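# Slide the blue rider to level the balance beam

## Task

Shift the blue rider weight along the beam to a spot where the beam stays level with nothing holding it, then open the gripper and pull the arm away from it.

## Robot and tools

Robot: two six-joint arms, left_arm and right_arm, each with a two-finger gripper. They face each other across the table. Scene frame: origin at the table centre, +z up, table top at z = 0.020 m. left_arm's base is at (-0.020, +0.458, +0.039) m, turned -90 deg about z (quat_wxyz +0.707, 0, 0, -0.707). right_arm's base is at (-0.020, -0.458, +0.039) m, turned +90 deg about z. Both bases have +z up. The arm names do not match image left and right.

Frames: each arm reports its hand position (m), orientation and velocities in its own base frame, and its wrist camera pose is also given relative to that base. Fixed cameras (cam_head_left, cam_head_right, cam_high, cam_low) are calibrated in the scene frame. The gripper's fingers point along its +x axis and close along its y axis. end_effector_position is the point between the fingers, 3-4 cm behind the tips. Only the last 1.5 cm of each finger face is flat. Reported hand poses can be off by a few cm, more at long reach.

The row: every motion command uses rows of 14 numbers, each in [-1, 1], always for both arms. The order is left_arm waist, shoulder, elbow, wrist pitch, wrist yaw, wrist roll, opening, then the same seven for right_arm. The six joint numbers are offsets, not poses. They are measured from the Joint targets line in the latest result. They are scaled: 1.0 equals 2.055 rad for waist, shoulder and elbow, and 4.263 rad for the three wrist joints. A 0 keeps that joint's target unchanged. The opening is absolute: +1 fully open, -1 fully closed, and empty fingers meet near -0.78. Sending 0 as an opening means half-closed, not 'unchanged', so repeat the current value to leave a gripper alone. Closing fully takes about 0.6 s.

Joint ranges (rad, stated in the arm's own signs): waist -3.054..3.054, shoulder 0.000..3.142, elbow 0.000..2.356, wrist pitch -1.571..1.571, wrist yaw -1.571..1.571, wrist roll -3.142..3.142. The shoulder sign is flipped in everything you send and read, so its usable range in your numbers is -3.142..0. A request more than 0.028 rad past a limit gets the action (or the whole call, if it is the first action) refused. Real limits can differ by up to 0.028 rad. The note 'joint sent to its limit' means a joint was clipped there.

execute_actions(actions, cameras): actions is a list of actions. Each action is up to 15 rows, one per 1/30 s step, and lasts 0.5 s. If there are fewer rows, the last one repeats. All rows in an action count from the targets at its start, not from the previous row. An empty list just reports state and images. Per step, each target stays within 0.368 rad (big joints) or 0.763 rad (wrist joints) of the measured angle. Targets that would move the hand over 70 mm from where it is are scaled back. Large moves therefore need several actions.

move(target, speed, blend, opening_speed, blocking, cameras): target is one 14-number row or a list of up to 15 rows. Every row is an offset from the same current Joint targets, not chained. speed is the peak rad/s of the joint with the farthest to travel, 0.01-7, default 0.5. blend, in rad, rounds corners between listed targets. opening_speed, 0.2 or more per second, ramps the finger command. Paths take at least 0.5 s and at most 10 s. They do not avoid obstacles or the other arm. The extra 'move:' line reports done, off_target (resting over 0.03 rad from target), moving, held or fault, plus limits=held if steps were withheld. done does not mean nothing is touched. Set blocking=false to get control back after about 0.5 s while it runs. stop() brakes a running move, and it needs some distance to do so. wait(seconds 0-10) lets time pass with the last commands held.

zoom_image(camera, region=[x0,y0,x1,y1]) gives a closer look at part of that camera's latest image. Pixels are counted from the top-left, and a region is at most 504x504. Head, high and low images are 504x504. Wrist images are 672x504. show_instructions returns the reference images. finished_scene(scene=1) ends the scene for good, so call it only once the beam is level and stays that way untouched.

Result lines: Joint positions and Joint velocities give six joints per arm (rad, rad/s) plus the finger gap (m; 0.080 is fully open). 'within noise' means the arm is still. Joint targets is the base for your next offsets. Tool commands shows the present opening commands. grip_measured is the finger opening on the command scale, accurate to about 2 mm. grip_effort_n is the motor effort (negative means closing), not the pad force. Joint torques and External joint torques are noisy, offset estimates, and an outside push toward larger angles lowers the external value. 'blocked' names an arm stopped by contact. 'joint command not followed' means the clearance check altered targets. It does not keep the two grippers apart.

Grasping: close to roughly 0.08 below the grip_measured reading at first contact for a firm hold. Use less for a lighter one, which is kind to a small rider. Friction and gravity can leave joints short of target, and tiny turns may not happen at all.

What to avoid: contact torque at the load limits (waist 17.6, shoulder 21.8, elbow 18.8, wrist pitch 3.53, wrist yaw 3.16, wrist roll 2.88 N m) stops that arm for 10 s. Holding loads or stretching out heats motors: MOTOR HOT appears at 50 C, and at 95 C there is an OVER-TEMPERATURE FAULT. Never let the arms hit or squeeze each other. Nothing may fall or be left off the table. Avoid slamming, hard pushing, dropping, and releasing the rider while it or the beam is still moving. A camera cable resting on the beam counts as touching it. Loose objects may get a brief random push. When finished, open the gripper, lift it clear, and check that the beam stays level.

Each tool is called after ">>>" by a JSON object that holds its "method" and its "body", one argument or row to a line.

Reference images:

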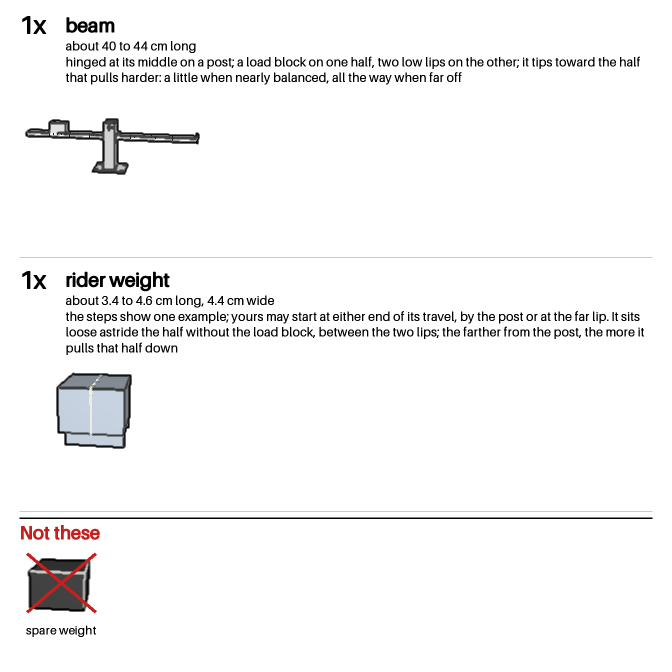

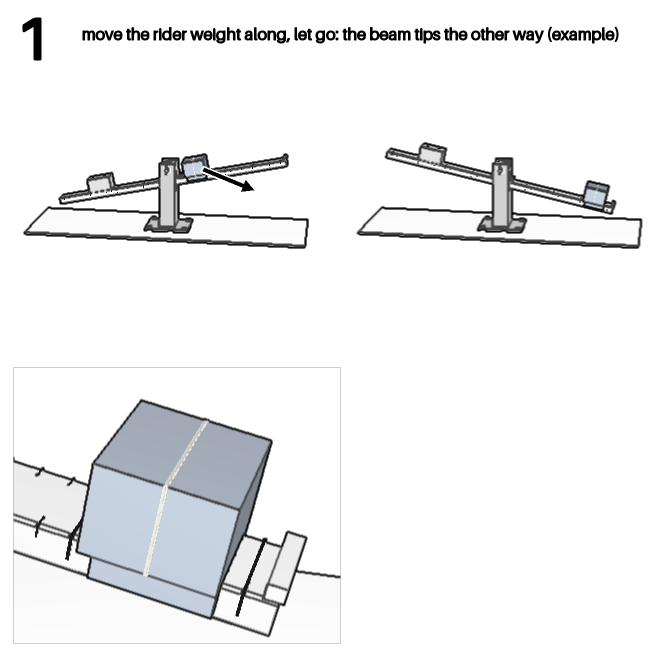

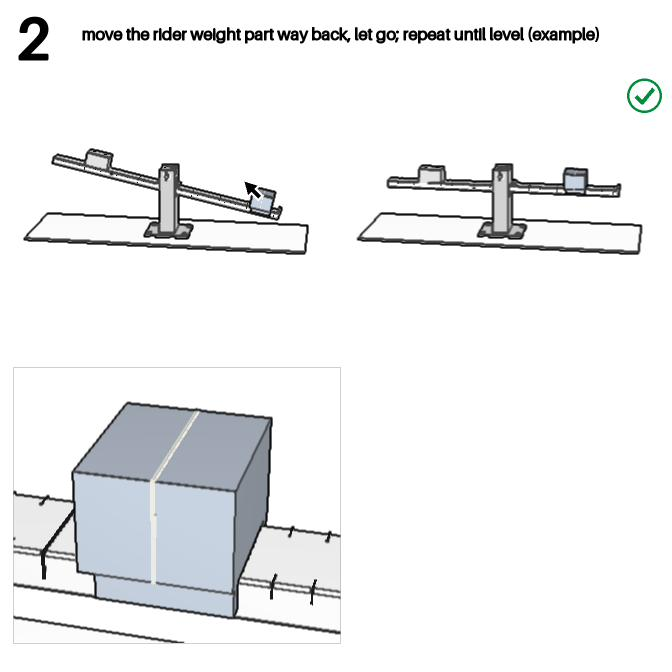

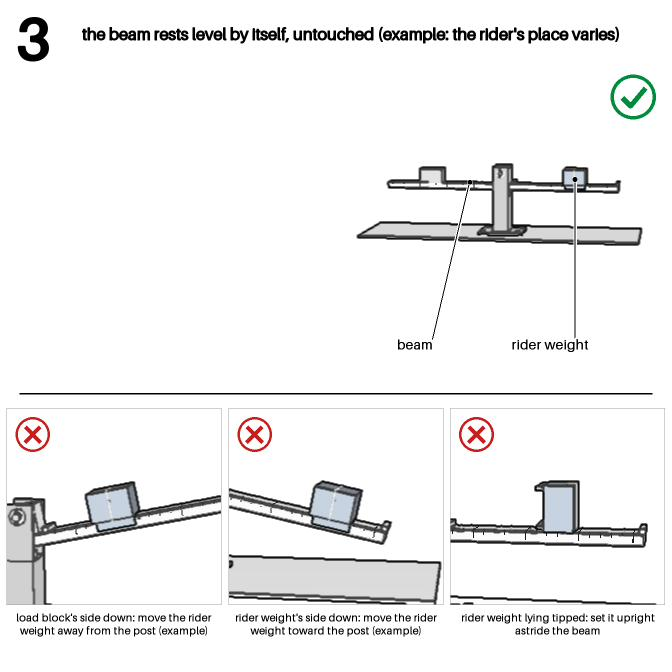

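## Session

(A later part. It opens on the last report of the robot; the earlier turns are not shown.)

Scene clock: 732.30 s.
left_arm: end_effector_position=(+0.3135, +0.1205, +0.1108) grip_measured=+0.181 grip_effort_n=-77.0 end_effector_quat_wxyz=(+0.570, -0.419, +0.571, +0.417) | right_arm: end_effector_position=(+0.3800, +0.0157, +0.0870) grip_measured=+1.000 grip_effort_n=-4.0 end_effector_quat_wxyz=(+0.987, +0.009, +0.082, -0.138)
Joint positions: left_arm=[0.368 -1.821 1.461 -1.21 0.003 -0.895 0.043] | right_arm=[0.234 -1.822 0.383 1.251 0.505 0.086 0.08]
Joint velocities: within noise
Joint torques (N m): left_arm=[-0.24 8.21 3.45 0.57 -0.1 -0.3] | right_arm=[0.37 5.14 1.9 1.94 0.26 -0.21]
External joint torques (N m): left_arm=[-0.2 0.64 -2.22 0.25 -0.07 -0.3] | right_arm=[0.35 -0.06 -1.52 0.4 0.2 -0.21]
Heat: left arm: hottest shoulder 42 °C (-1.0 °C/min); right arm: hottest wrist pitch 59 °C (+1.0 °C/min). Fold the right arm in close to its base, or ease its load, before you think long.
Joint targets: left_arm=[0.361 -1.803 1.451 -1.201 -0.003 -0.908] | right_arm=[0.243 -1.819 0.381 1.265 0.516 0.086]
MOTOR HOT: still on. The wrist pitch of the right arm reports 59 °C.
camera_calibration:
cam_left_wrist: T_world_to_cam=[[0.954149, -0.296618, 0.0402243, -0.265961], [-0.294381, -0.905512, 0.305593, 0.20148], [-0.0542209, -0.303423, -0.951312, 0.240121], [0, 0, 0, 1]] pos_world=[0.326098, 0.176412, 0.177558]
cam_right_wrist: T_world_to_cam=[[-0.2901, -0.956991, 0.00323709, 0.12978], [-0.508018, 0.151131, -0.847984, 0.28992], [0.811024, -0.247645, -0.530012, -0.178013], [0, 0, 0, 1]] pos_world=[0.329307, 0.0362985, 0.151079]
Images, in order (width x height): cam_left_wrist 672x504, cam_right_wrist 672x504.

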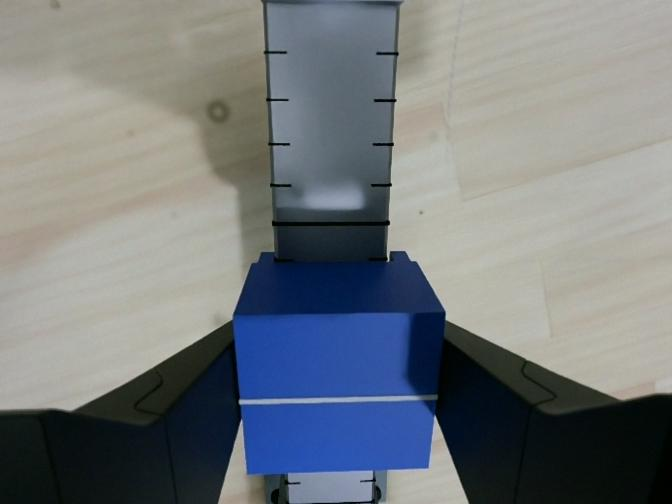

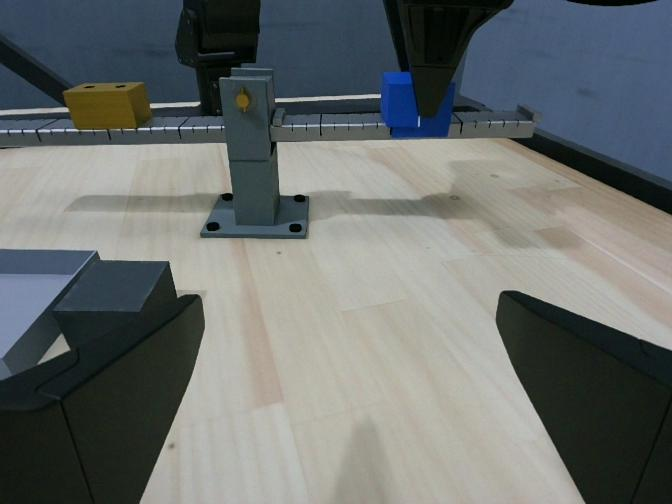

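>>> {"method": "execute_actions", "body": {
  "actions": [
    [[0,0,0,0,0,0,0.26,0,0,0,0,0,0,1.0],[0,0,0,0,0,0,0.26,0,0,0,0,0,0,1.0],[0,0,0,0,0,0,0.26,0,0,0,0,0,0,1.0],[0,0,0,0,0,0,0.26,0,0,0,0,0,0,1.0],[0,0,0,0,0,0,0.26,0,0,0,0,0,0,1.0],[0,0,0,0,0,0,0.26,0,0,0,0,0,0,1.0],[0,0,0,0,0,0,0.26,0,0,0,0,0,0,1.0],[0,0,0,0,0,0,0.26,0,0,0,0,0,0,1.0],[0,0,0,0,0,0,0.26,0,0,0,0,0,0,1.0],[0,0,0,0,0,0,0.165,0,0,0,0,0,0,1.0]]
  ],
  "cameras": ["cam_left_wrist", "cam_right_wrist"]
}}

Scene clock: 742.60 s.
left_arm: end_effector_position=(+0.3136, +0.1203, +0.1108) grip_measured=+0.180 grip_effort_n=-74.7 end_effector_quat_wxyz=(+0.570, -0.419, +0.571, +0.416) | right_arm: end_effector_position=(+0.3800, +0.0157, +0.0870) grip_measured=+1.000 grip_effort_n=-3.5 end_effector_quat_wxyz=(+0.987, +0.009, +0.082, -0.138)
Joint positions: left_arm=[0.368 -1.821 1.461 -1.21 0.004 -0.895 0.043] | right_arm=[0.234 -1.822 0.383 1.251 0.505 0.086 0.08]
Joint velocities: within noise
Joint torques (N m): left_arm=[-0.24 8.15 3.48 0.58 -0.11 -0.3] | right_arm=[0.37 5.1 2 1.95 0.24 -0.17]
External joint torques (N m): left_arm=[-0.17 0.47 -2.25 0.27 -0.07 -0.29] | right_arm=[0.33 -0.15 -1.49 0.4 0.2 -0.17]
Heat: left arm: hottest shoulder 41 °C (-2.0 °C/min); right arm: hottest wrist pitch 59 °C (+1.0 °C/min). Fold the right arm in close to its base, or ease its load, before you think long.
Joint targets: left_arm=[0.361 -1.803 1.451 -1.201 -0.003 -0.908] | right_arm=[0.243 -1.819 0.381 1.265 0.516 0.086]
MOTOR HOT: still on. The wrist pitch of the right arm reports 59 °C.
camera_calibration:
cam_left_wrist: T_world_to_cam=[[0.954148, -0.296495, 0.0411402, -0.266265], [-0.294476, -0.905084, 0.306768, 0.201197], [-0.0537197, -0.304817, -0.950895, 0.240007], [0, 0, 0, 1]] pos_world=[0.326197, 0.176312, 0.177455]
cam_right_wrist: T_world_to_cam=[[-0.2901, -0.956991, 0.00323709, 0.12978], [-0.508018, 0.151131, -0.847984, 0.28992], [0.811024, -0.247645, -0.530012, -0.178013], [0, 0, 0, 1]] pos_world=[0.329307, 0.0362985, 0.151079]
Images, in order (width x height): cam_left_wrist 672x504, cam_right_wrist 672x504.

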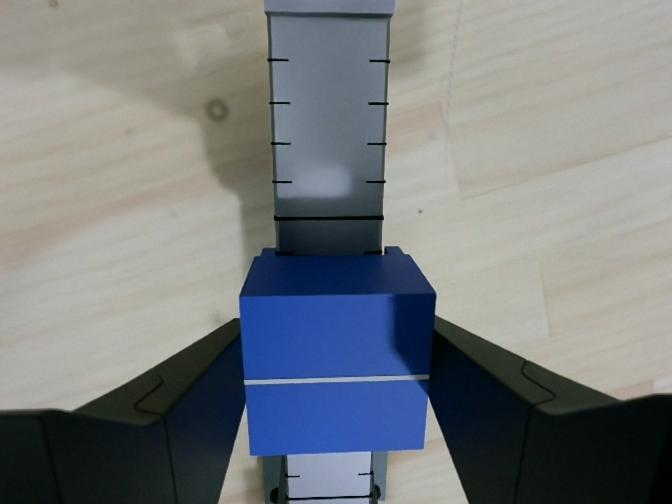

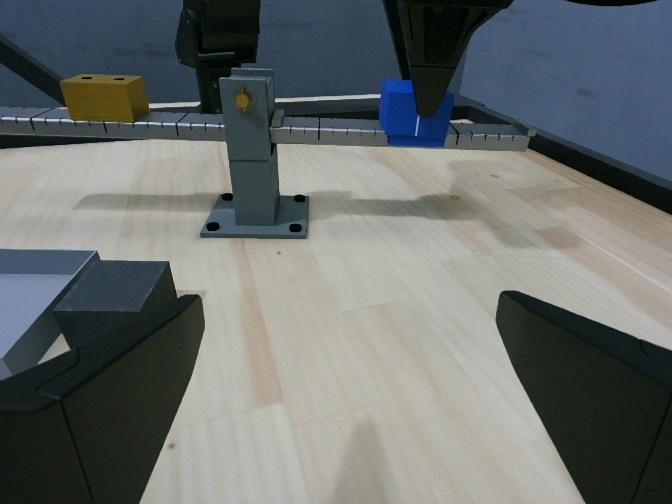

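>>> {"method": "move", "body": {
  "target": [-0.02681, 0.02521, -0.02195, -0.00157, 0, -0.01293, 0.165, 0, 0, 0, 0, 0, 0, 1.0],
  "speed": 0.08,
  "cameras": ["cam_left_wrist", "cam_right_wrist"]
}}

>>> {"method": "execute_actions", "body": {
  "actions": [
    [[0,0,0,0,0,0,0.26,0,0,0,0,0,0,1.0],[0,0,0,0,0,0,0.26,0,0,0,0,0,0,1.0],[0,0,0,0,0,0,0.26,0,0,0,0,0,0,1.0],[0,0,0,0,0,0,0.26,0,0,0,0,0,0,1.0],[0,0,0,0,0,0,0.26,0,0,0,0,0,0,1.0],[0,0,0,0,0,0,0.26,0,0,0,0,0,0,1.0],[0,0,0,0,0,0,0.26,0,0,0,0,0,0,1.0],[0,0,0,0,0,0,0.26,0,0,0,0,0,0,1.0],[0,0,0,0,0,0,0.26,0,0,0,0,0,0,1.0],[0,0,0,0,0,0,0.165,0,0,0,0,0,0,1.0]]
  ],
  "cameras": ["cam_left_wrist", "cam_right_wrist"]
}}

Scene clock: 763.30 s.
left_arm: end_effector_position=(+0.3080, +0.1017, +0.1153) grip_measured=+0.180 grip_effort_n=-74.7 end_effector_quat_wxyz=(+0.573, -0.417, +0.567, +0.420) | right_arm: end_effector_position=(+0.3800, +0.0157, +0.0870) grip_measured=+1.000 grip_effort_n=-3.5 end_effector_quat_wxyz=(+0.987, +0.009, +0.082, -0.138)
Joint positions: left_arm=[0.316 -1.771 1.416 -1.21 -0.007 -0.949 0.043] | right_arm=[0.234 -1.822 0.383 1.251 0.505 0.086 0.08]
Joint velocities: within noise
Joint torques (N m): left_arm=[-0.49 7.92 3.34 0.17 -0.08 -0.31] | right_arm=[0.2 5.13 1.91 1.95 0.24 -0.19]
External joint torques (N m): left_arm=[-0.46 0.64 -2.39 -0.16 -0.04 -0.31] | right_arm=[0.2 -0.16 -1.57 0.38 0.19 -0.19]
Heat: left arm: hottest shoulder 40 °C (-1.0 °C/min); right arm: hottest wrist pitch 59 °C (+1.0 °C/min). Fold the right arm in close to its base, or ease its load, before you think long.
Joint targets: left_arm=[0.306 -1.752 1.406 -1.208 -0.003 -0.963] | right_arm=[0.243 -1.819 0.381 1.265 0.516 0.086]
MOTOR HOT: still on. The wrist pitch of the right arm reports 59 °C.
move: done
camera_calibration:
cam_left_wrist: T_world_to_cam=[[0.954509, -0.295526, 0.0397209, -0.266704], [-0.293768, -0.909156, 0.295187, 0.18285], [-0.0511228, -0.293427, -0.954614, 0.236811], [0, 0, 0, 1]] pos_world=[0.320393, 0.156908, 0.182682]
cam_right_wrist: T_world_to_cam=[[-0.2901, -0.956991, 0.00323709, 0.12978], [-0.508018, 0.151131, -0.847984, 0.28992], [0.811024, -0.247645, -0.530012, -0.178013], [0, 0, 0, 1]] pos_world=[0.329307, 0.0362985, 0.151079]
Images, in order (width x height): cam_left_wrist 672x504, cam_right_wrist 672x504.

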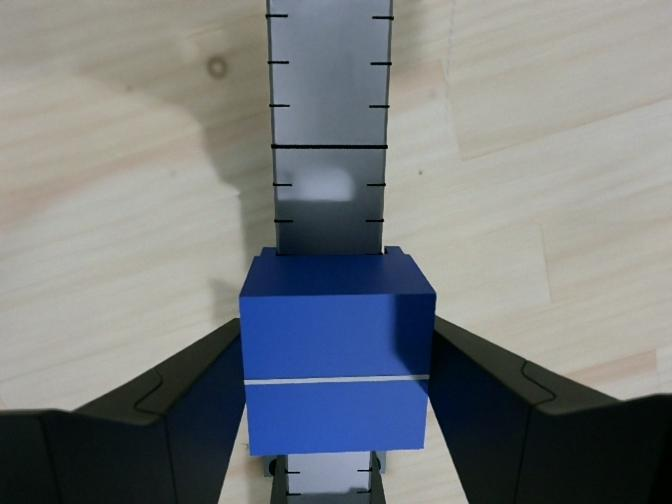

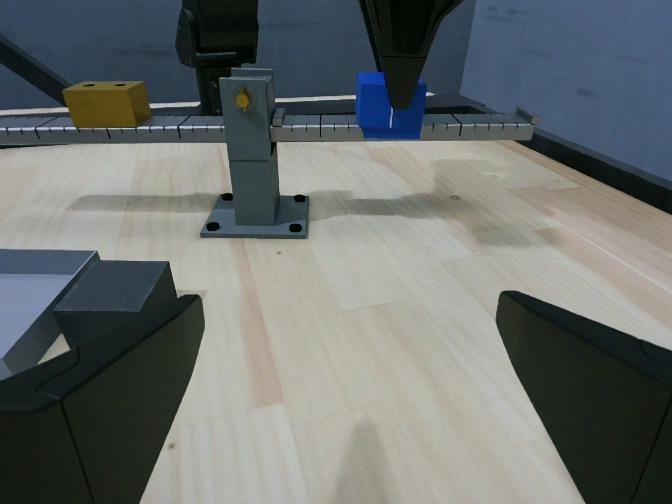

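Scene clock: 764.10 s.
left_arm: end_effector_position=(+0.3078, +0.1012, +0.1162) grip_measured=+0.181 grip_effort_n=-77.0 end_effector_quat_wxyz=(+0.574, -0.416, +0.567, +0.419) | right_arm: end_effector_position=(+0.3800, +0.0157, +0.0870) grip_measured=+1.000 grip_effort_n=-3.5 end_effector_quat_wxyz=(+0.987, +0.009, +0.082, -0.138)
Joint positions: left_arm=[0.315 -1.768 1.416 -1.212 -0.007 -0.949 0.043] | right_arm=[0.234 -1.822 0.383 1.251 0.505 0.086 0.08]
Joint velocities: within noise
Joint torques (N m): left_arm=[-0.37 7.71 3.44 0.32 -0.08 -0.31] | right_arm=[0.3 5.22 1.87 1.93 0.25 -0.16]
External joint torques (N m): left_arm=[-0.36 0.35 -2.34 -0.02 -0.03 -0.31] | right_arm=[0.27 -0.06 -1.59 0.36 0.2 -0.16]
Heat: left arm: hottest shoulder 40 °C (-1.0 °C/min); right arm: hottest wrist pitch 59 °C (+1.0 °C/min). Fold the right arm in close to its base, or ease its load, before you think long.
Joint targets: left_arm=[0.306 -1.752 1.406 -1.208 -0.003 -0.963] | right_arm=[0.243 -1.819 0.381 1.265 0.516 0.086]
MOTOR HOT: still on. The wrist pitch of the right arm reports 59 °C.
camera_calibration:
cam_left_wrist: T_world_to_cam=[[0.954007, -0.296962, 0.0410256, -0.266492], [-0.295563, -0.908851, 0.294335, 0.182604], [-0.0501203, -0.292923, -0.954821, 0.237215], [0, 0, 0, 1]] pos_world=[0.320096, 0.156308, 0.183684]
cam_right_wrist: T_world_to_cam=[[-0.2901, -0.956991, 0.00323709, 0.12978], [-0.508018, 0.151131, -0.847984, 0.28992], [0.811024, -0.247645, -0.530012, -0.178013], [0, 0, 0, 1]] pos_world=[0.329307, 0.0362985, 0.151079]
Images, in order (width x height): cam_left_wrist 672x504, cam_right_wrist 672x504.

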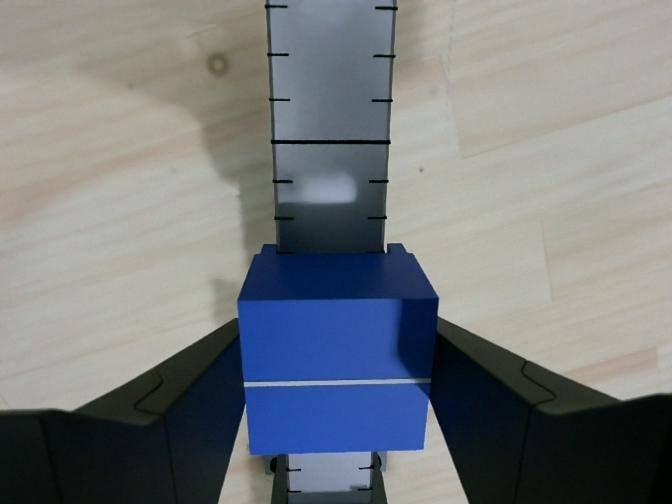

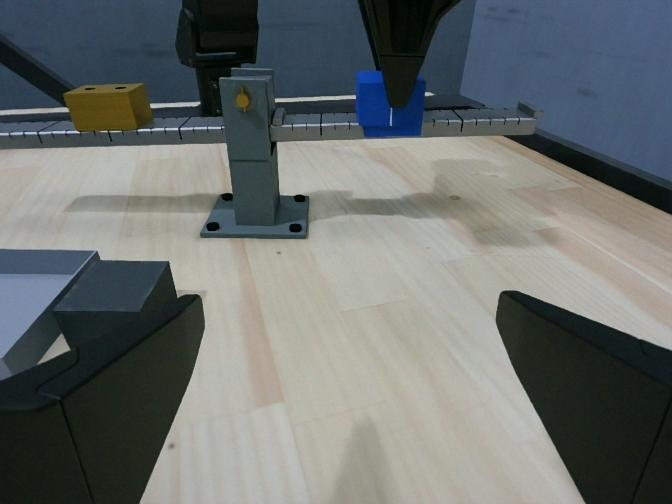

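>>> {"method": "zoom_image", "body": {
  "camera": "cam_right_wrist",
  "region": [0, 60, 280, 170]
}}

>>> {"method": "zoom_image", "body": {
  "camera": "cam_right_wrist",
  "region": [280, 60, 560, 170]
}}

Scaled by 1.800.

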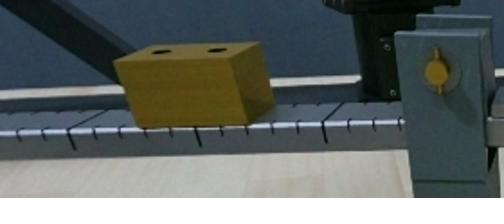

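Scaled by 1.800.

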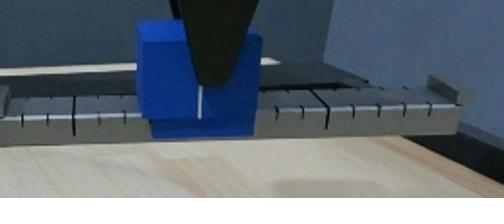

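>>> {"method": "zoom_image", "body": {
  "camera": "cam_right_wrist",
  "region": [180, 50, 340, 250]
}}

Scaled by 2.520.

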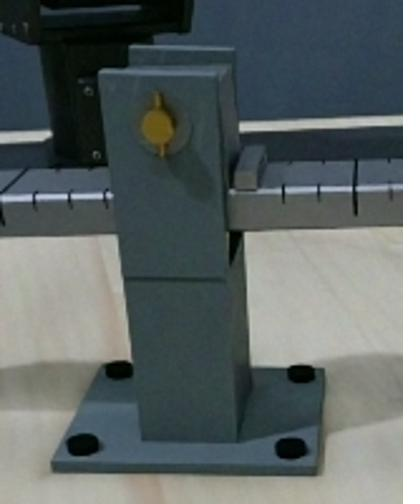

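>>> {"method": "move", "body": {
  "target": [0.01265, -0.01752, 0, 0.00516, 0, 0.01032, 0.165, 0, 0, 0, 0, 0, 0, 1.0],
  "speed": 0.08,
  "cameras": ["cam_left_wrist", "cam_right_wrist"]
}}

>>> {"method": "zoom_image", "body": {
  "camera": "cam_right_wrist",
  "region": [0, 60, 280, 170]
}}

>>> {"method": "zoom_image", "body": {
  "camera": "cam_right_wrist",
  "region": [280, 60, 560, 170]
}}

Scene clock: 849.13 s.
left_arm: end_effector_position=(+0.3089, +0.1067, +0.1102) grip_measured=+0.181 grip_effort_n=-77.0 end_effector_quat_wxyz=(+0.571, -0.419, +0.570, +0.416) | right_arm: end_effector_position=(+0.3800, +0.0157, +0.0870) grip_measured=+1.000 grip_effort_n=-3.5 end_effector_quat_wxyz=(+0.987, +0.009, +0.082, -0.138)
Joint positions: left_arm=[0.334 -1.786 1.415 -1.198 0.004 -0.929 0.043] | right_arm=[0.234 -1.822 0.383 1.251 0.505 0.086 0.08]
Joint velocities: within noise
Joint torques (N m): left_arm=[0.16 5.85 3.48 0.81 -0.07 0.23] | right_arm=[0.23 5.07 1.89 1.94 0.27 -0.17]
External joint torques (N m): left_arm=[0.17 -1.48 -2.2 0.5 -0.02 0.23] | right_arm=[0.22 -0.19 -1.59 0.38 0.21 -0.17]
Heat: left arm: hottest shoulder 42 °C (+1.0 °C/min); right arm: hottest wrist pitch 60 °C (+0.0 °C/min). Fold the right arm in close to its base, or ease its load, before you think long.
Joint targets: left_arm=[0.332 -1.788 1.406 -1.186 -0.003 -0.919] | right_arm=[0.243 -1.819 0.381 1.265 0.516 0.086]
MOTOR HOT: still on. The wrist pitch of the right arm reports 60 °C.
move: done
camera_calibration:
cam_left_wrist: T_world_to_cam=[[0.954089, -0.296533, 0.0422265, -0.265893], [-0.294884, -0.905207, 0.306012, 0.187822], [-0.0525189, -0.304414, -0.951091, 0.234682], [0, 0, 0, 1]] pos_world=[0.321397, 0.162612, 0.176956]
cam_right_wrist: T_world_to_cam=[[-0.2901, -0.956991, 0.00323709, 0.12978], [-0.508018, 0.151131, -0.847984, 0.28992], [0.811024, -0.247645, -0.530012, -0.178013], [0, 0, 0, 1]] pos_world=[0.329307, 0.0362985, 0.151079]
Images, in order (width x height): cam_left_wrist 672x504, cam_right_wrist 672x504.

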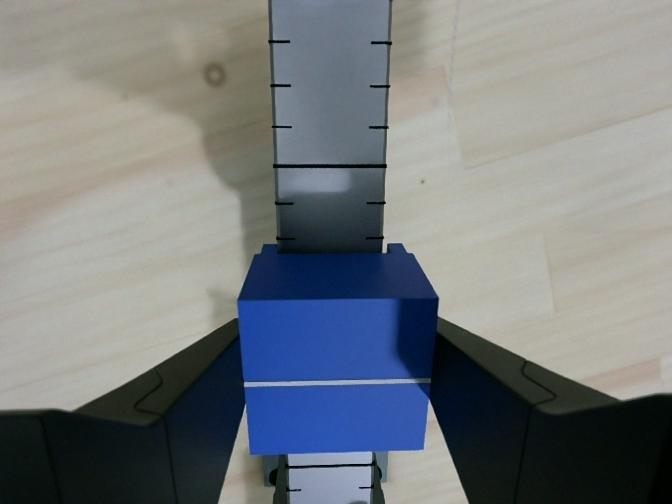

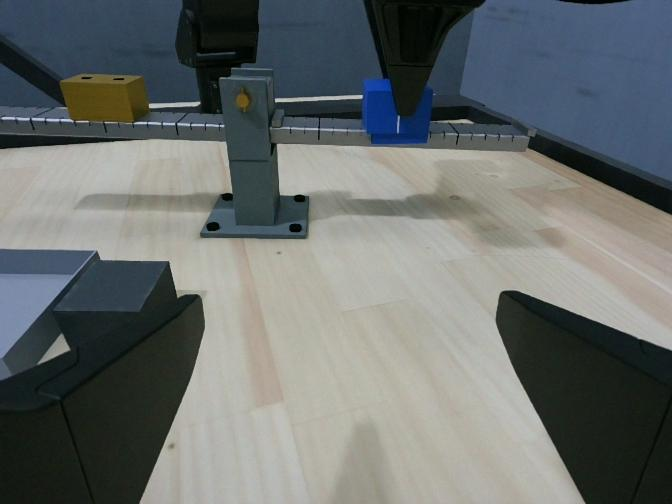

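Scaled by 1.800.

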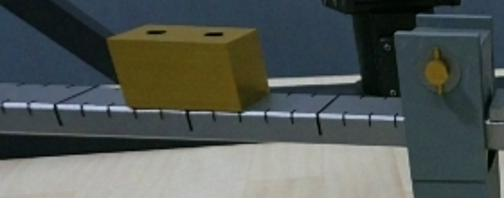

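Scaled by 1.800.

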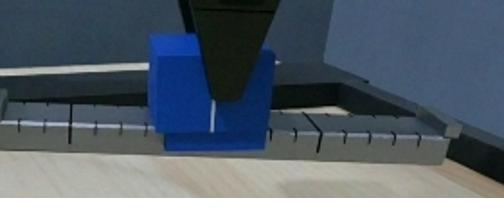

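>>> {"method": "execute_actions", "body": {
  "actions": [
    [[0,0,0,0,0,0,0.26,0,0,0,0,0,0,1.0],[0,0,0,0,0,0,0.26,0,0,0,0,0,0,1.0],[0,0,0,0,0,0,0.26,0,0,0,0,0,0,1.0],[0,0,0,0,0,0,0.26,0,0,0,0,0,0,1.0],[0,0,0,0,0,0,0.26,0,0,0,0,0,0,1.0],[0,0,0,0,0,0,0.26,0,0,0,0,0,0,1.0],[0,0,0,0,0,0,0.26,0,0,0,0,0,0,1.0],[0,0,0,0,0,0,0.26,0,0,0,0,0,0,1.0],[0,0,0,0,0,0,0.26,0,0,0,0,0,0,1.0],[0,0,0,0,0,0,0.165,0,0,0,0,0,0,1.0]]
  ],
  "cameras": ["cam_left_wrist", "cam_right_wrist"]
}}

>>> {"method": "zoom_image", "body": {
  "camera": "cam_right_wrist",
  "region": [0, 60, 280, 170]
}}

>>> {"method": "zoom_image", "body": {
  "camera": "cam_right_wrist",
  "region": [280, 60, 560, 170]
}}

Scene clock: 860.63 s.
left_arm: end_effector_position=(+0.3093, +0.1076, +0.1102) grip_measured=+0.181 grip_effort_n=-77.0 end_effector_quat_wxyz=(+0.573, -0.417, +0.571, +0.414) | right_arm: end_effector_position=(+0.3800, +0.0157, +0.0870) grip_measured=+1.000 grip_effort_n=-3.5 end_effector_quat_wxyz=(+0.987, +0.009, +0.082, -0.138)
Joint positions: left_arm=[0.336 -1.786 1.415 -1.195 0.003 -0.921 0.043] | right_arm=[0.234 -1.822 0.383 1.251 0.505 0.086 0.08]
Joint velocities: within noise
Joint torques (N m): left_arm=[0.02 5.95 3.47 0.6 -0.07 0.21] | right_arm=[0.24 5.14 1.97 1.96 0.28 -0.22]
External joint torques (N m): left_arm=[0.03 -1.43 -2.26 0.25 -0.03 0.21] | right_arm=[0.26 -0.11 -1.52 0.4 0.23 -0.22]
Heat: left arm: hottest shoulder 40 °C (-2.0 °C/min); right arm: hottest wrist pitch 60 °C (+0.0 °C/min). Fold the right arm in close to its base, or ease its load, before you think long.
Joint targets: left_arm=[0.332 -1.788 1.406 -1.186 -0.003 -0.919] | right_arm=[0.243 -1.819 0.381 1.265 0.516 0.086]
MOTOR HOT: still on. The wrist pitch of the right arm reports 60 °C.
camera_calibration:
cam_left_wrist: T_world_to_cam=[[0.952143, -0.302492, 0.0438447, -0.264967], [-0.301196, -0.904147, 0.302985, 0.190965], [-0.0520085, -0.301691, -0.951986, 0.234672], [0, 0, 0, 1]] pos_world=[0.322009, 0.163309, 0.177163]
cam_right_wrist: T_world_to_cam=[[-0.2901, -0.956991, 0.00323709, 0.12978], [-0.508018, 0.151131, -0.847984, 0.28992], [0.811024, -0.247645, -0.530012, -0.178013], [0, 0, 0, 1]] pos_world=[0.329307, 0.0362985, 0.151079]
Images, in order (width x height): cam_left_wrist 672x504, cam_right_wrist 672x504.

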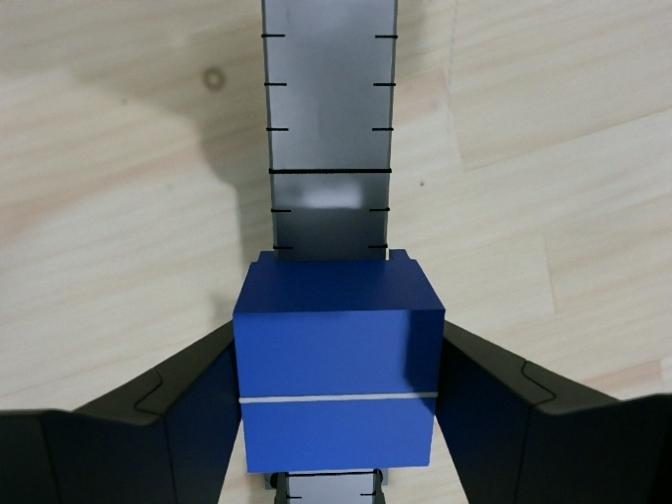

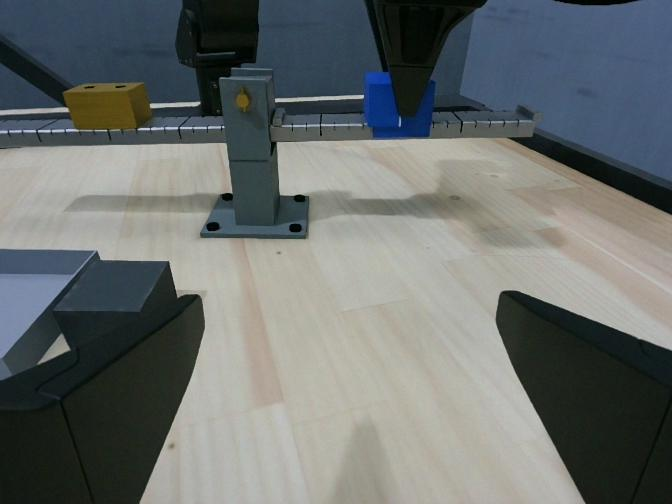

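Scaled by 1.800.

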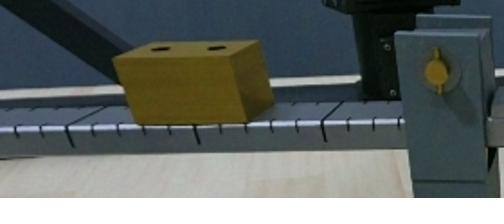

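Scaled by 1.800.

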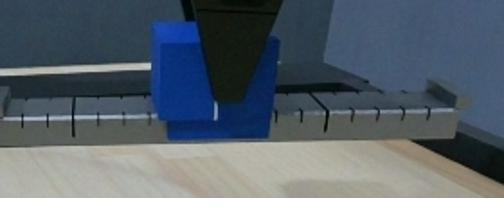

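>>> {"method": "move", "body": {
  "target": [0.01314, -0.01445, 0.02092, 0.00328, 0, 0.00516, 0.165, 0, 0, 0, 0, 0, 0, 1.0],
  "speed": 0.08,
  "cameras": ["cam_left_wrist", "cam_right_wrist"]
}}

>>> {"method": "zoom_image", "body": {
  "camera": "cam_right_wrist",
  "region": [0, 60, 280, 170]
}}

>>> {"method": "zoom_image", "body": {
  "camera": "cam_right_wrist",
  "region": [280, 60, 560, 170]
}}

Scene clock: 932.47 s.
left_arm: end_effector_position=(+0.3116, +0.1141, +0.1027) grip_measured=+0.181 grip_effort_n=-77.4 end_effector_quat_wxyz=(+0.571, -0.415, +0.576, +0.413) | right_arm: end_effector_position=(+0.3800, +0.0157, +0.0870) grip_measured=+1.000 grip_effort_n=-3.5 end_effector_quat_wxyz=(+0.987, +0.009, +0.082, -0.138)
Joint positions: left_arm=[0.353 -1.815 1.421 -1.183 0.004 -0.898 0.043] | right_arm=[0.234 -1.822 0.383 1.251 0.505 0.086 0.08]
Joint velocities: within noise
Joint torques (N m): left_arm=[0.15 5.93 7.39 0.68 -0.07 0.23] | right_arm=[0.19 5.23 1.88 1.94 0.26 -0.19]
External joint torques (N m): left_arm=[0.22 -1.71 1.66 0.36 -0.04 0.23] | right_arm=[0.18 -0.02 -1.61 0.38 0.2 -0.19]
Heat: left arm: hottest shoulder 37 °C (-2.0 °C/min); right arm: hottest wrist pitch 61 °C (+0.0 °C/min). Fold the right arm in close to its base, or ease its load, before you think long.
Joint targets: left_arm=[0.359 -1.817 1.449 -1.172 -0.003 -0.897] | right_arm=[0.243 -1.819 0.381 1.265 0.516 0.086]
MOTOR HOT: still on. The wrist pitch of the right arm reports 61 °C.
move: done
camera_calibration:
cam_left_wrist: T_world_to_cam=[[0.950658, -0.308102, 0.0363571, -0.262953], [-0.303796, -0.900736, 0.310455, 0.199391], [-0.0629037, -0.306182, -0.949892, 0.233278], [0, 0, 0, 1]] pos_world=[0.325226, 0.170008, 0.169247]
cam_right_wrist: T_world_to_cam=[[-0.2901, -0.956991, 0.00323709, 0.12978], [-0.508018, 0.151131, -0.847984, 0.28992], [0.811024, -0.247645, -0.530012, -0.178013], [0, 0, 0, 1]] pos_world=[0.329307, 0.0362985, 0.151079]
Images, in order (width x height): cam_left_wrist 672x504, cam_right_wrist 672x504.

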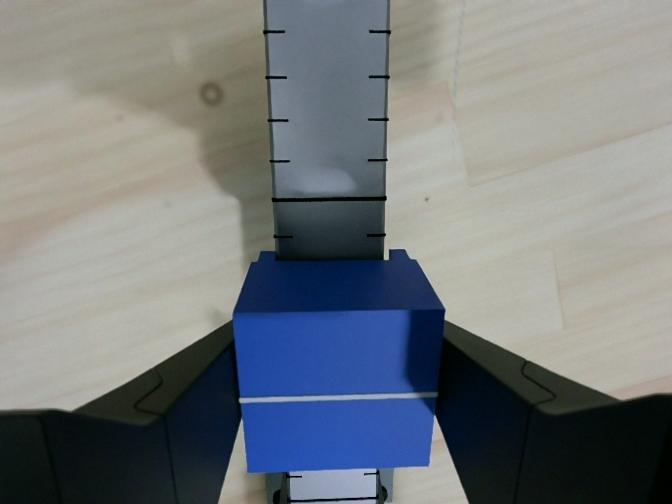

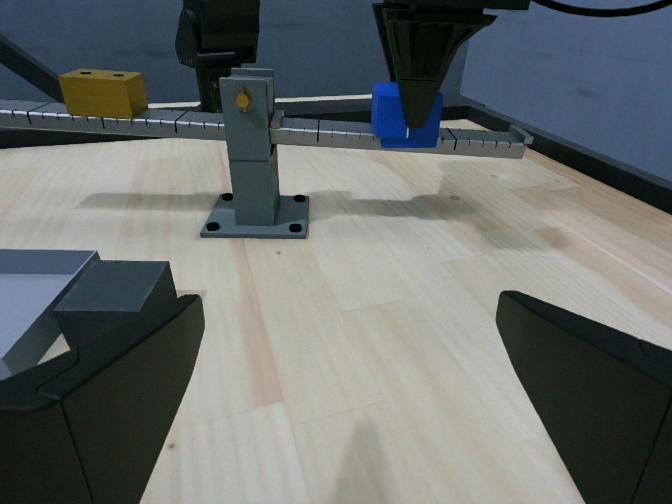

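Scaled by 1.800.

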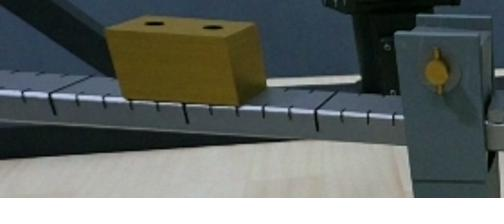

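Scaled by 1.800.

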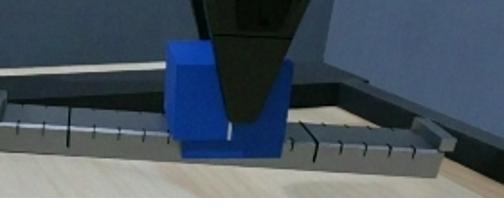

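>>> {"method": "execute_actions", "body": {
  "actions": [
    [[0,0,0,0,0,0,0.36,0,0,0,0,0,0,1.0]],
    [[0,0,0,0,0,0,0.165,0,0,0,0,0,0,1.0]]
  ],
  "cameras": ["cam_left_wrist", "cam_right_wrist"]
}}

>>> {"method": "zoom_image", "body": {
  "camera": "cam_right_wrist",
  "region": [0, 60, 280, 170]
}}

>>> {"method": "zoom_image", "body": {
  "camera": "cam_right_wrist",
  "region": [280, 60, 560, 170]
}}

Scene clock: 944.00 s.
left_arm: end_effector_position=(+0.3111, +0.1172, +0.1027) grip_measured=+0.181 grip_effort_n=-77.4 end_effector_quat_wxyz=(+0.570, -0.418, +0.573, +0.416) | right_arm: end_effector_position=(+0.3800, +0.0157, +0.0870) grip_measured=+1.000 grip_effort_n=-3.0 end_effector_quat_wxyz=(+0.987, +0.009, +0.082, -0.138)
Joint positions: left_arm=[0.362 -1.815 1.421 -1.179 0.004 -0.898 0.043] | right_arm=[0.234 -1.822 0.383 1.251 0.505 0.086 0.08]
Joint velocities: within noise
Joint torques (N m): left_arm=[0.06 6.07 7.41 0.51 -0.07 0.23] | right_arm=[0.21 5.13 2 1.95 0.27 -0.17]
External joint torques (N m): left_arm=[0.12 -1.5 1.7 0.18 -0.03 0.23] | right_arm=[0.19 -0.13 -1.47 0.39 0.21 -0.17]
External joint torques at the end of the 1st action: left_arm=[0.32 -1.55 1.66 0.23 -0.02 0.23] | right_arm=[0.28 -0.04 -1.65 0.41 0.21 -0.15]
Heat: left arm: hottest shoulder 37 °C (-1.0 °C/min); right arm: hottest wrist pitch 61 °C (+0.0 °C/min). Fold the right arm in close to its base, or ease its load, before you think long.
Joint targets: left_arm=[0.359 -1.817 1.449 -1.172 -0.003 -0.897] | right_arm=[0.243 -1.819 0.381 1.265 0.516 0.086]
MOTOR HOT: still on. The wrist pitch of the right arm reports 61 °C.
camera_calibration:
cam_left_wrist: T_world_to_cam=[[0.95334, -0.299406, 0.0387143, -0.263678], [-0.296388, -0.903824, 0.308635, 0.200346], [-0.0574162, -0.305709, -0.950392, 0.232511], [0, 0, 0, 1]] pos_world=[0.324105, 0.173211, 0.169351]
cam_right_wrist: T_world_to_cam=[[-0.2901, -0.956991, 0.00323709, 0.12978], [-0.508018, 0.151131, -0.847984, 0.28992], [0.811024, -0.247645, -0.530012, -0.178013], [0, 0, 0, 1]] pos_world=[0.329307, 0.0362985, 0.151079]
Images, in order (width x height): cam_left_wrist 672x504, cam_right_wrist 672x504.

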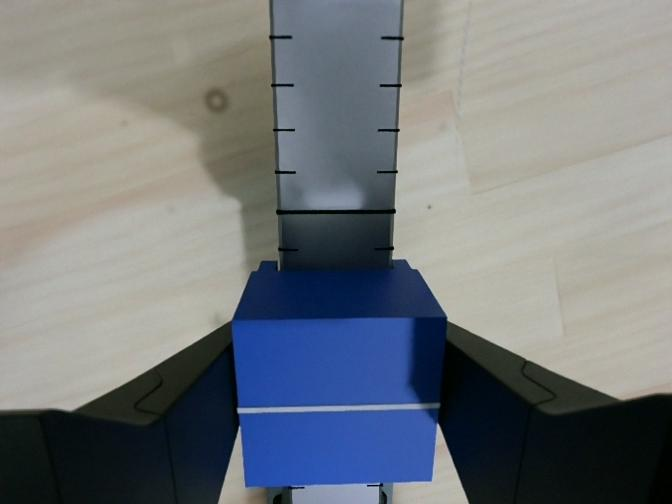

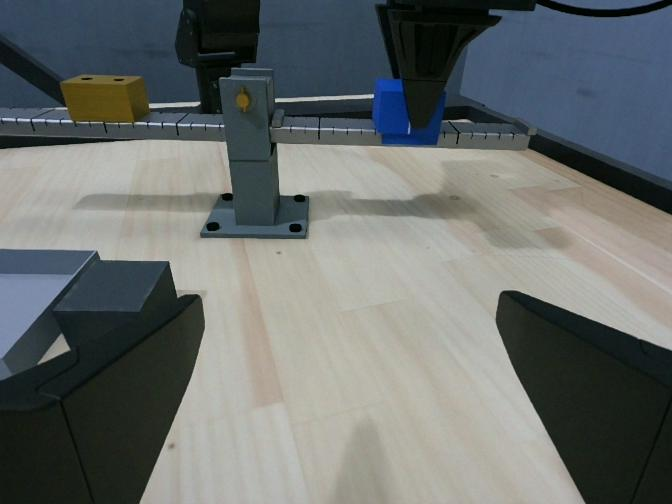

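Scaled by 1.800.

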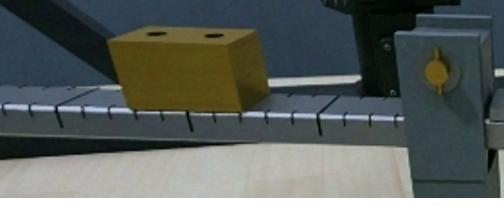

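Scaled by 1.800.

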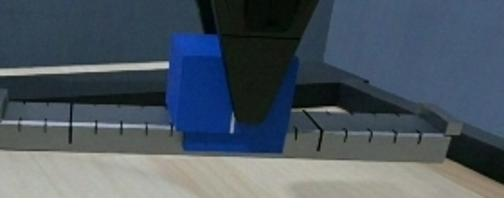

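>>> {"method": "move", "body": {
  "target": [0, 0, 0, 0, 0, 0, 0.6, 0, 0, 0, 0, 0, 0, 1.0],
  "opening_speed": 2.0,
  "cameras": ["cam_left_wrist", "cam_right_wrist"]
}}

>>> {"method": "wait", "body": {
  "seconds": 0.5,
  "cameras": ["cam_left_wrist", "cam_right_wrist"]
}}

>>> {"method": "zoom_image", "body": {
  "camera": "cam_right_wrist",
  "region": [0, 60, 280, 170]
}}

>>> {"method": "zoom_image", "body": {
  "camera": "cam_right_wrist",
  "region": [280, 60, 560, 170]
}}

Scene clock: 954.67 s.
left_arm: end_effector_position=(+0.3111, +0.1172, +0.1027) grip_measured=+0.596 grip_effort_n=15.1 end_effector_quat_wxyz=(+0.570, -0.418, +0.573, +0.416) | right_arm: end_effector_position=(+0.3800, +0.0157, +0.0870) grip_measured=+1.000 grip_effort_n=-3.5 end_effector_quat_wxyz=(+0.987, +0.009, +0.082, -0.138)
Joint positions: left_arm=[0.362 -1.815 1.421 -1.179 0.004 -0.898 0.062] | right_arm=[0.234 -1.822 0.383 1.251 0.505 0.086 0.08]
Joint velocities: within noise
Joint torques (N m): left_arm=[0.07 6.06 7.4 0.51 -0.08 0.21] | right_arm=[0.3 5.18 1.94 1.94 0.23 -0.17]
External joint torques (N m): left_arm=[0.08 -1.54 1.67 0.18 -0.04 0.21] | right_arm=[0.26 -0.03 -1.5 0.4 0.18 -0.18]
Heat: left arm: hottest shoulder 37 °C (-1.0 °C/min); right arm: hottest wrist pitch 62 °C (+1.0 °C/min). Fold the right arm in close to its base, or ease its load, before you think long.
Joint targets: left_arm=[0.359 -1.817 1.449 -1.172 -0.003 -0.897] | right_arm=[0.243 -1.819 0.381 1.265 0.516 0.086]
MOTOR HOT: still on. The wrist pitch of the right arm reports 62 °C.
move: done
camera_calibration:
cam_left_wrist: T_world_to_cam=[[0.95334, -0.299406, 0.0387143, -0.263678], [-0.296388, -0.903824, 0.308635, 0.200346], [-0.0574162, -0.305709, -0.950392, 0.232511], [0, 0, 0, 1]] pos_world=[0.324105, 0.173211, 0.169351]
cam_right_wrist: T_world_to_cam=[[-0.2901, -0.956991, 0.00323709, 0.12978], [-0.508018, 0.151131, -0.847984, 0.28992], [0.811024, -0.247645, -0.530012, -0.178013], [0, 0, 0, 1]] pos_world=[0.329307, 0.0362985, 0.151079]
Images, in order (width x height): cam_left_wrist 672x504, cam_right_wrist 672x504.

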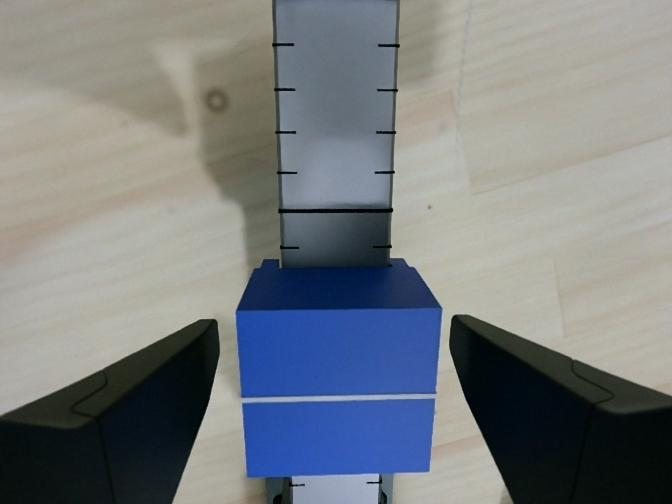

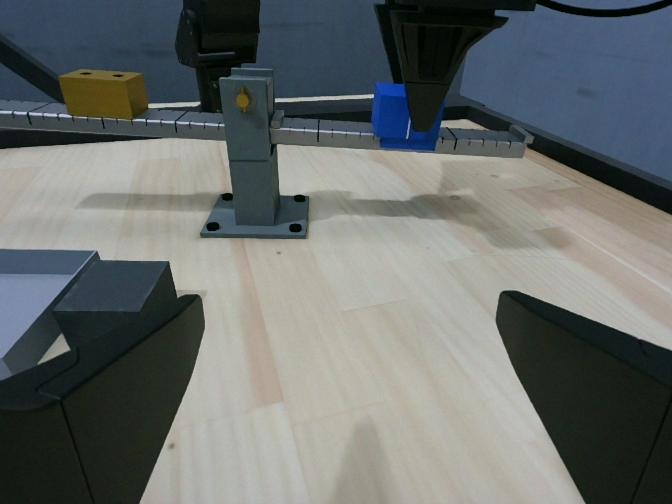

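Scene clock: 955.17 s.
left_arm: end_effector_position=(+0.3111, +0.1172, +0.1027) grip_measured=+0.597 grip_effort_n=15.6 end_effector_quat_wxyz=(+0.570, -0.418, +0.573, +0.416) | right_arm: end_effector_position=(+0.3800, +0.0157, +0.0870) grip_measured=+1.000 grip_effort_n=-4.0 end_effector_quat_wxyz=(+0.987, +0.009, +0.082, -0.138)
Joint positions: left_arm=[0.362 -1.815 1.421 -1.179 0.004 -0.898 0.062] | right_arm=[0.234 -1.822 0.383 1.251 0.505 0.086 0.08]
Joint velocities: within noise
Joint torques (N m): left_arm=[0.08 6.04 7.39 0.51 -0.07 0.22] | right_arm=[0.2 5.14 1.83 1.92 0.26 -0.14]
External joint torques (N m): left_arm=[0.09 -1.53 1.7 0.19 -0.03 0.22] | right_arm=[0.15 -0.12 -1.64 0.36 0.21 -0.14]
Heat: left arm: hottest shoulder 37 °C (-1.0 °C/min); right arm: hottest wrist pitch 62 °C (+1.0 °C/min). Fold the right arm in close to its base, or ease its load, before you think long.
Joint targets: left_arm=[0.359 -1.817 1.449 -1.172 -0.003 -0.897] | right_arm=[0.243 -1.819 0.381 1.265 0.516 0.086]
Tool commands: left_gripper/opening=+0.6 right_gripper/opening=+1.0
MOTOR HOT: still on. The wrist pitch of the right arm reports 62 °C.
wait: 0.50 s; at rest by 0.17 s
camera_calibration:
cam_left_wrist: T_world_to_cam=[[0.95334, -0.299406, 0.0387143, -0.263678], [-0.296388, -0.903824, 0.308635, 0.200346], [-0.0574162, -0.305709, -0.950392, 0.232511], [0, 0, 0, 1]] pos_world=[0.324105, 0.173211, 0.169351]
cam_right_wrist: T_world_to_cam=[[-0.2901, -0.956991, 0.00323709, 0.12978], [-0.508018, 0.151131, -0.847984, 0.28992], [0.811024, -0.247645, -0.530012, -0.178013], [0, 0, 0, 1]] pos_world=[0.329307, 0.0362985, 0.151079]
Images, in order (width x height): cam_left_wrist 672x504, cam_right_wrist 672x504.

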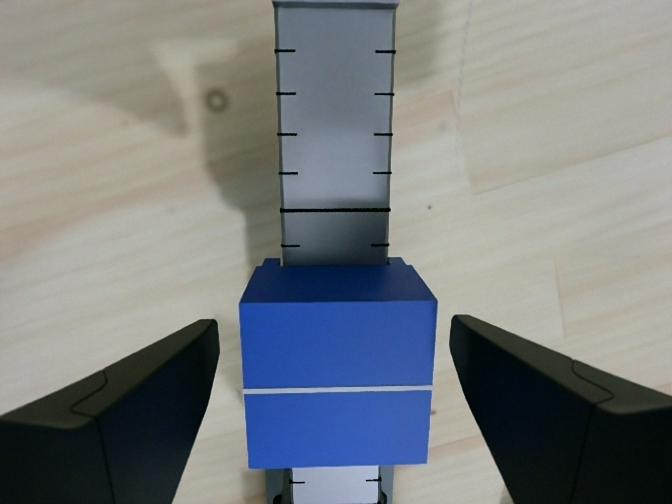

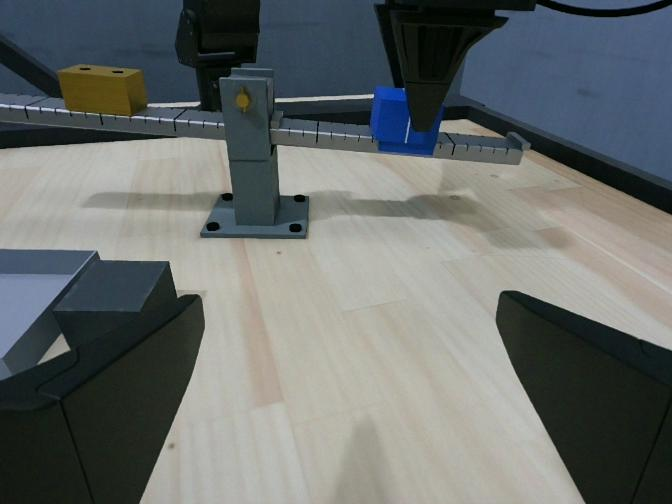

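Scaled by 1.800.

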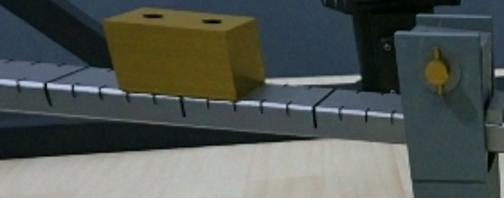

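Scaled by 1.800.

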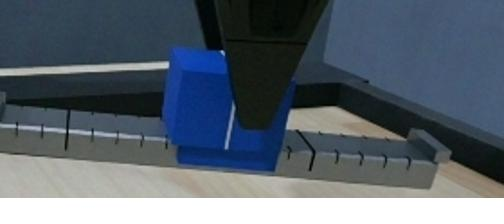

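>>> {"method": "wait", "body": {
  "seconds": 0.05,
  "cameras": ["cam_left_wrist", "cam_right_wrist"]
}}

Scene clock: 972.07 s.
left_arm: end_effector_position=(+0.3111, +0.1172, +0.1027) grip_measured=+0.597 grip_effort_n=15.1 end_effector_quat_wxyz=(+0.570, -0.418, +0.573, +0.416) | right_arm: end_effector_position=(+0.3800, +0.0157, +0.0870) grip_measured=+1.000 grip_effort_n=-3.5 end_effector_quat_wxyz=(+0.987, +0.009, +0.082, -0.138)
Joint positions: left_arm=[0.362 -1.815 1.421 -1.179 0.004 -0.898 0.062] | right_arm=[0.234 -1.822 0.383 1.251 0.505 0.086 0.08]
Joint velocities: within noise
Joint torques (N m): left_arm=[0.1 6.05 7.41 0.5 -0.06 0.22] | right_arm=[0.41 5.2 1.95 1.96 0.22 -0.19]
External joint torques (N m): left_arm=[0.12 -1.45 1.77 0.19 -0.02 0.22] | right_arm=[0.39 -0.02 -1.49 0.41 0.16 -0.19]
Heat: left arm: hottest shoulder 36 °C (-1.0 °C/min); right arm: hottest wrist pitch 62 °C (+1.0 °C/min). Fold the right arm in close to its base, or ease its load, before you think long.
Joint targets: left_arm=[0.359 -1.817 1.449 -1.172 -0.003 -0.897] | right_arm=[0.243 -1.819 0.381 1.265 0.516 0.086]
Tool commands: left_gripper/opening=+0.6 right_gripper/opening=+1.0
MOTOR HOT: still on. The wrist pitch of the right arm reports 62 °C.
wait: 0.07 s; at rest from the start
camera_calibration:
cam_left_wrist: T_world_to_cam=[[0.95334, -0.299406, 0.0387143, -0.263678], [-0.296388, -0.903824, 0.308635, 0.200346], [-0.0574162, -0.305709, -0.950392, 0.232511], [0, 0, 0, 1]] pos_world=[0.324105, 0.173211, 0.169351]
cam_right_wrist: T_world_to_cam=[[-0.2901, -0.956991, 0.00323709, 0.12978], [-0.508018, 0.151131, -0.847984, 0.28992], [0.811024, -0.247645, -0.530012, -0.178013], [0, 0, 0, 1]] pos_world=[0.329307, 0.0362985, 0.151079]
Images, in order (width x height): cam_left_wrist 672x504, cam_right_wrist 672x504.

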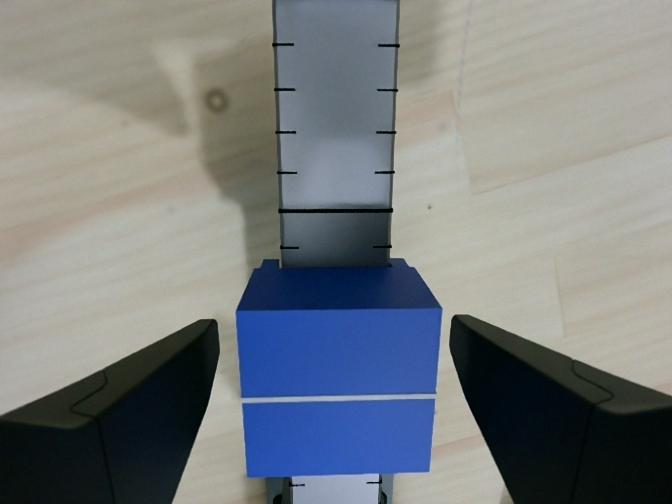

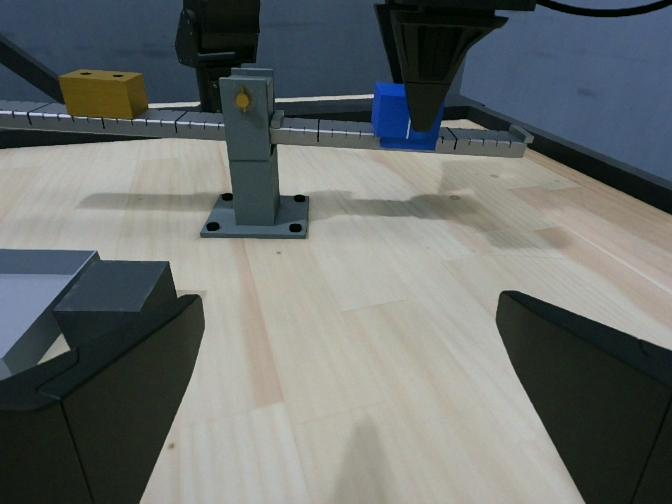

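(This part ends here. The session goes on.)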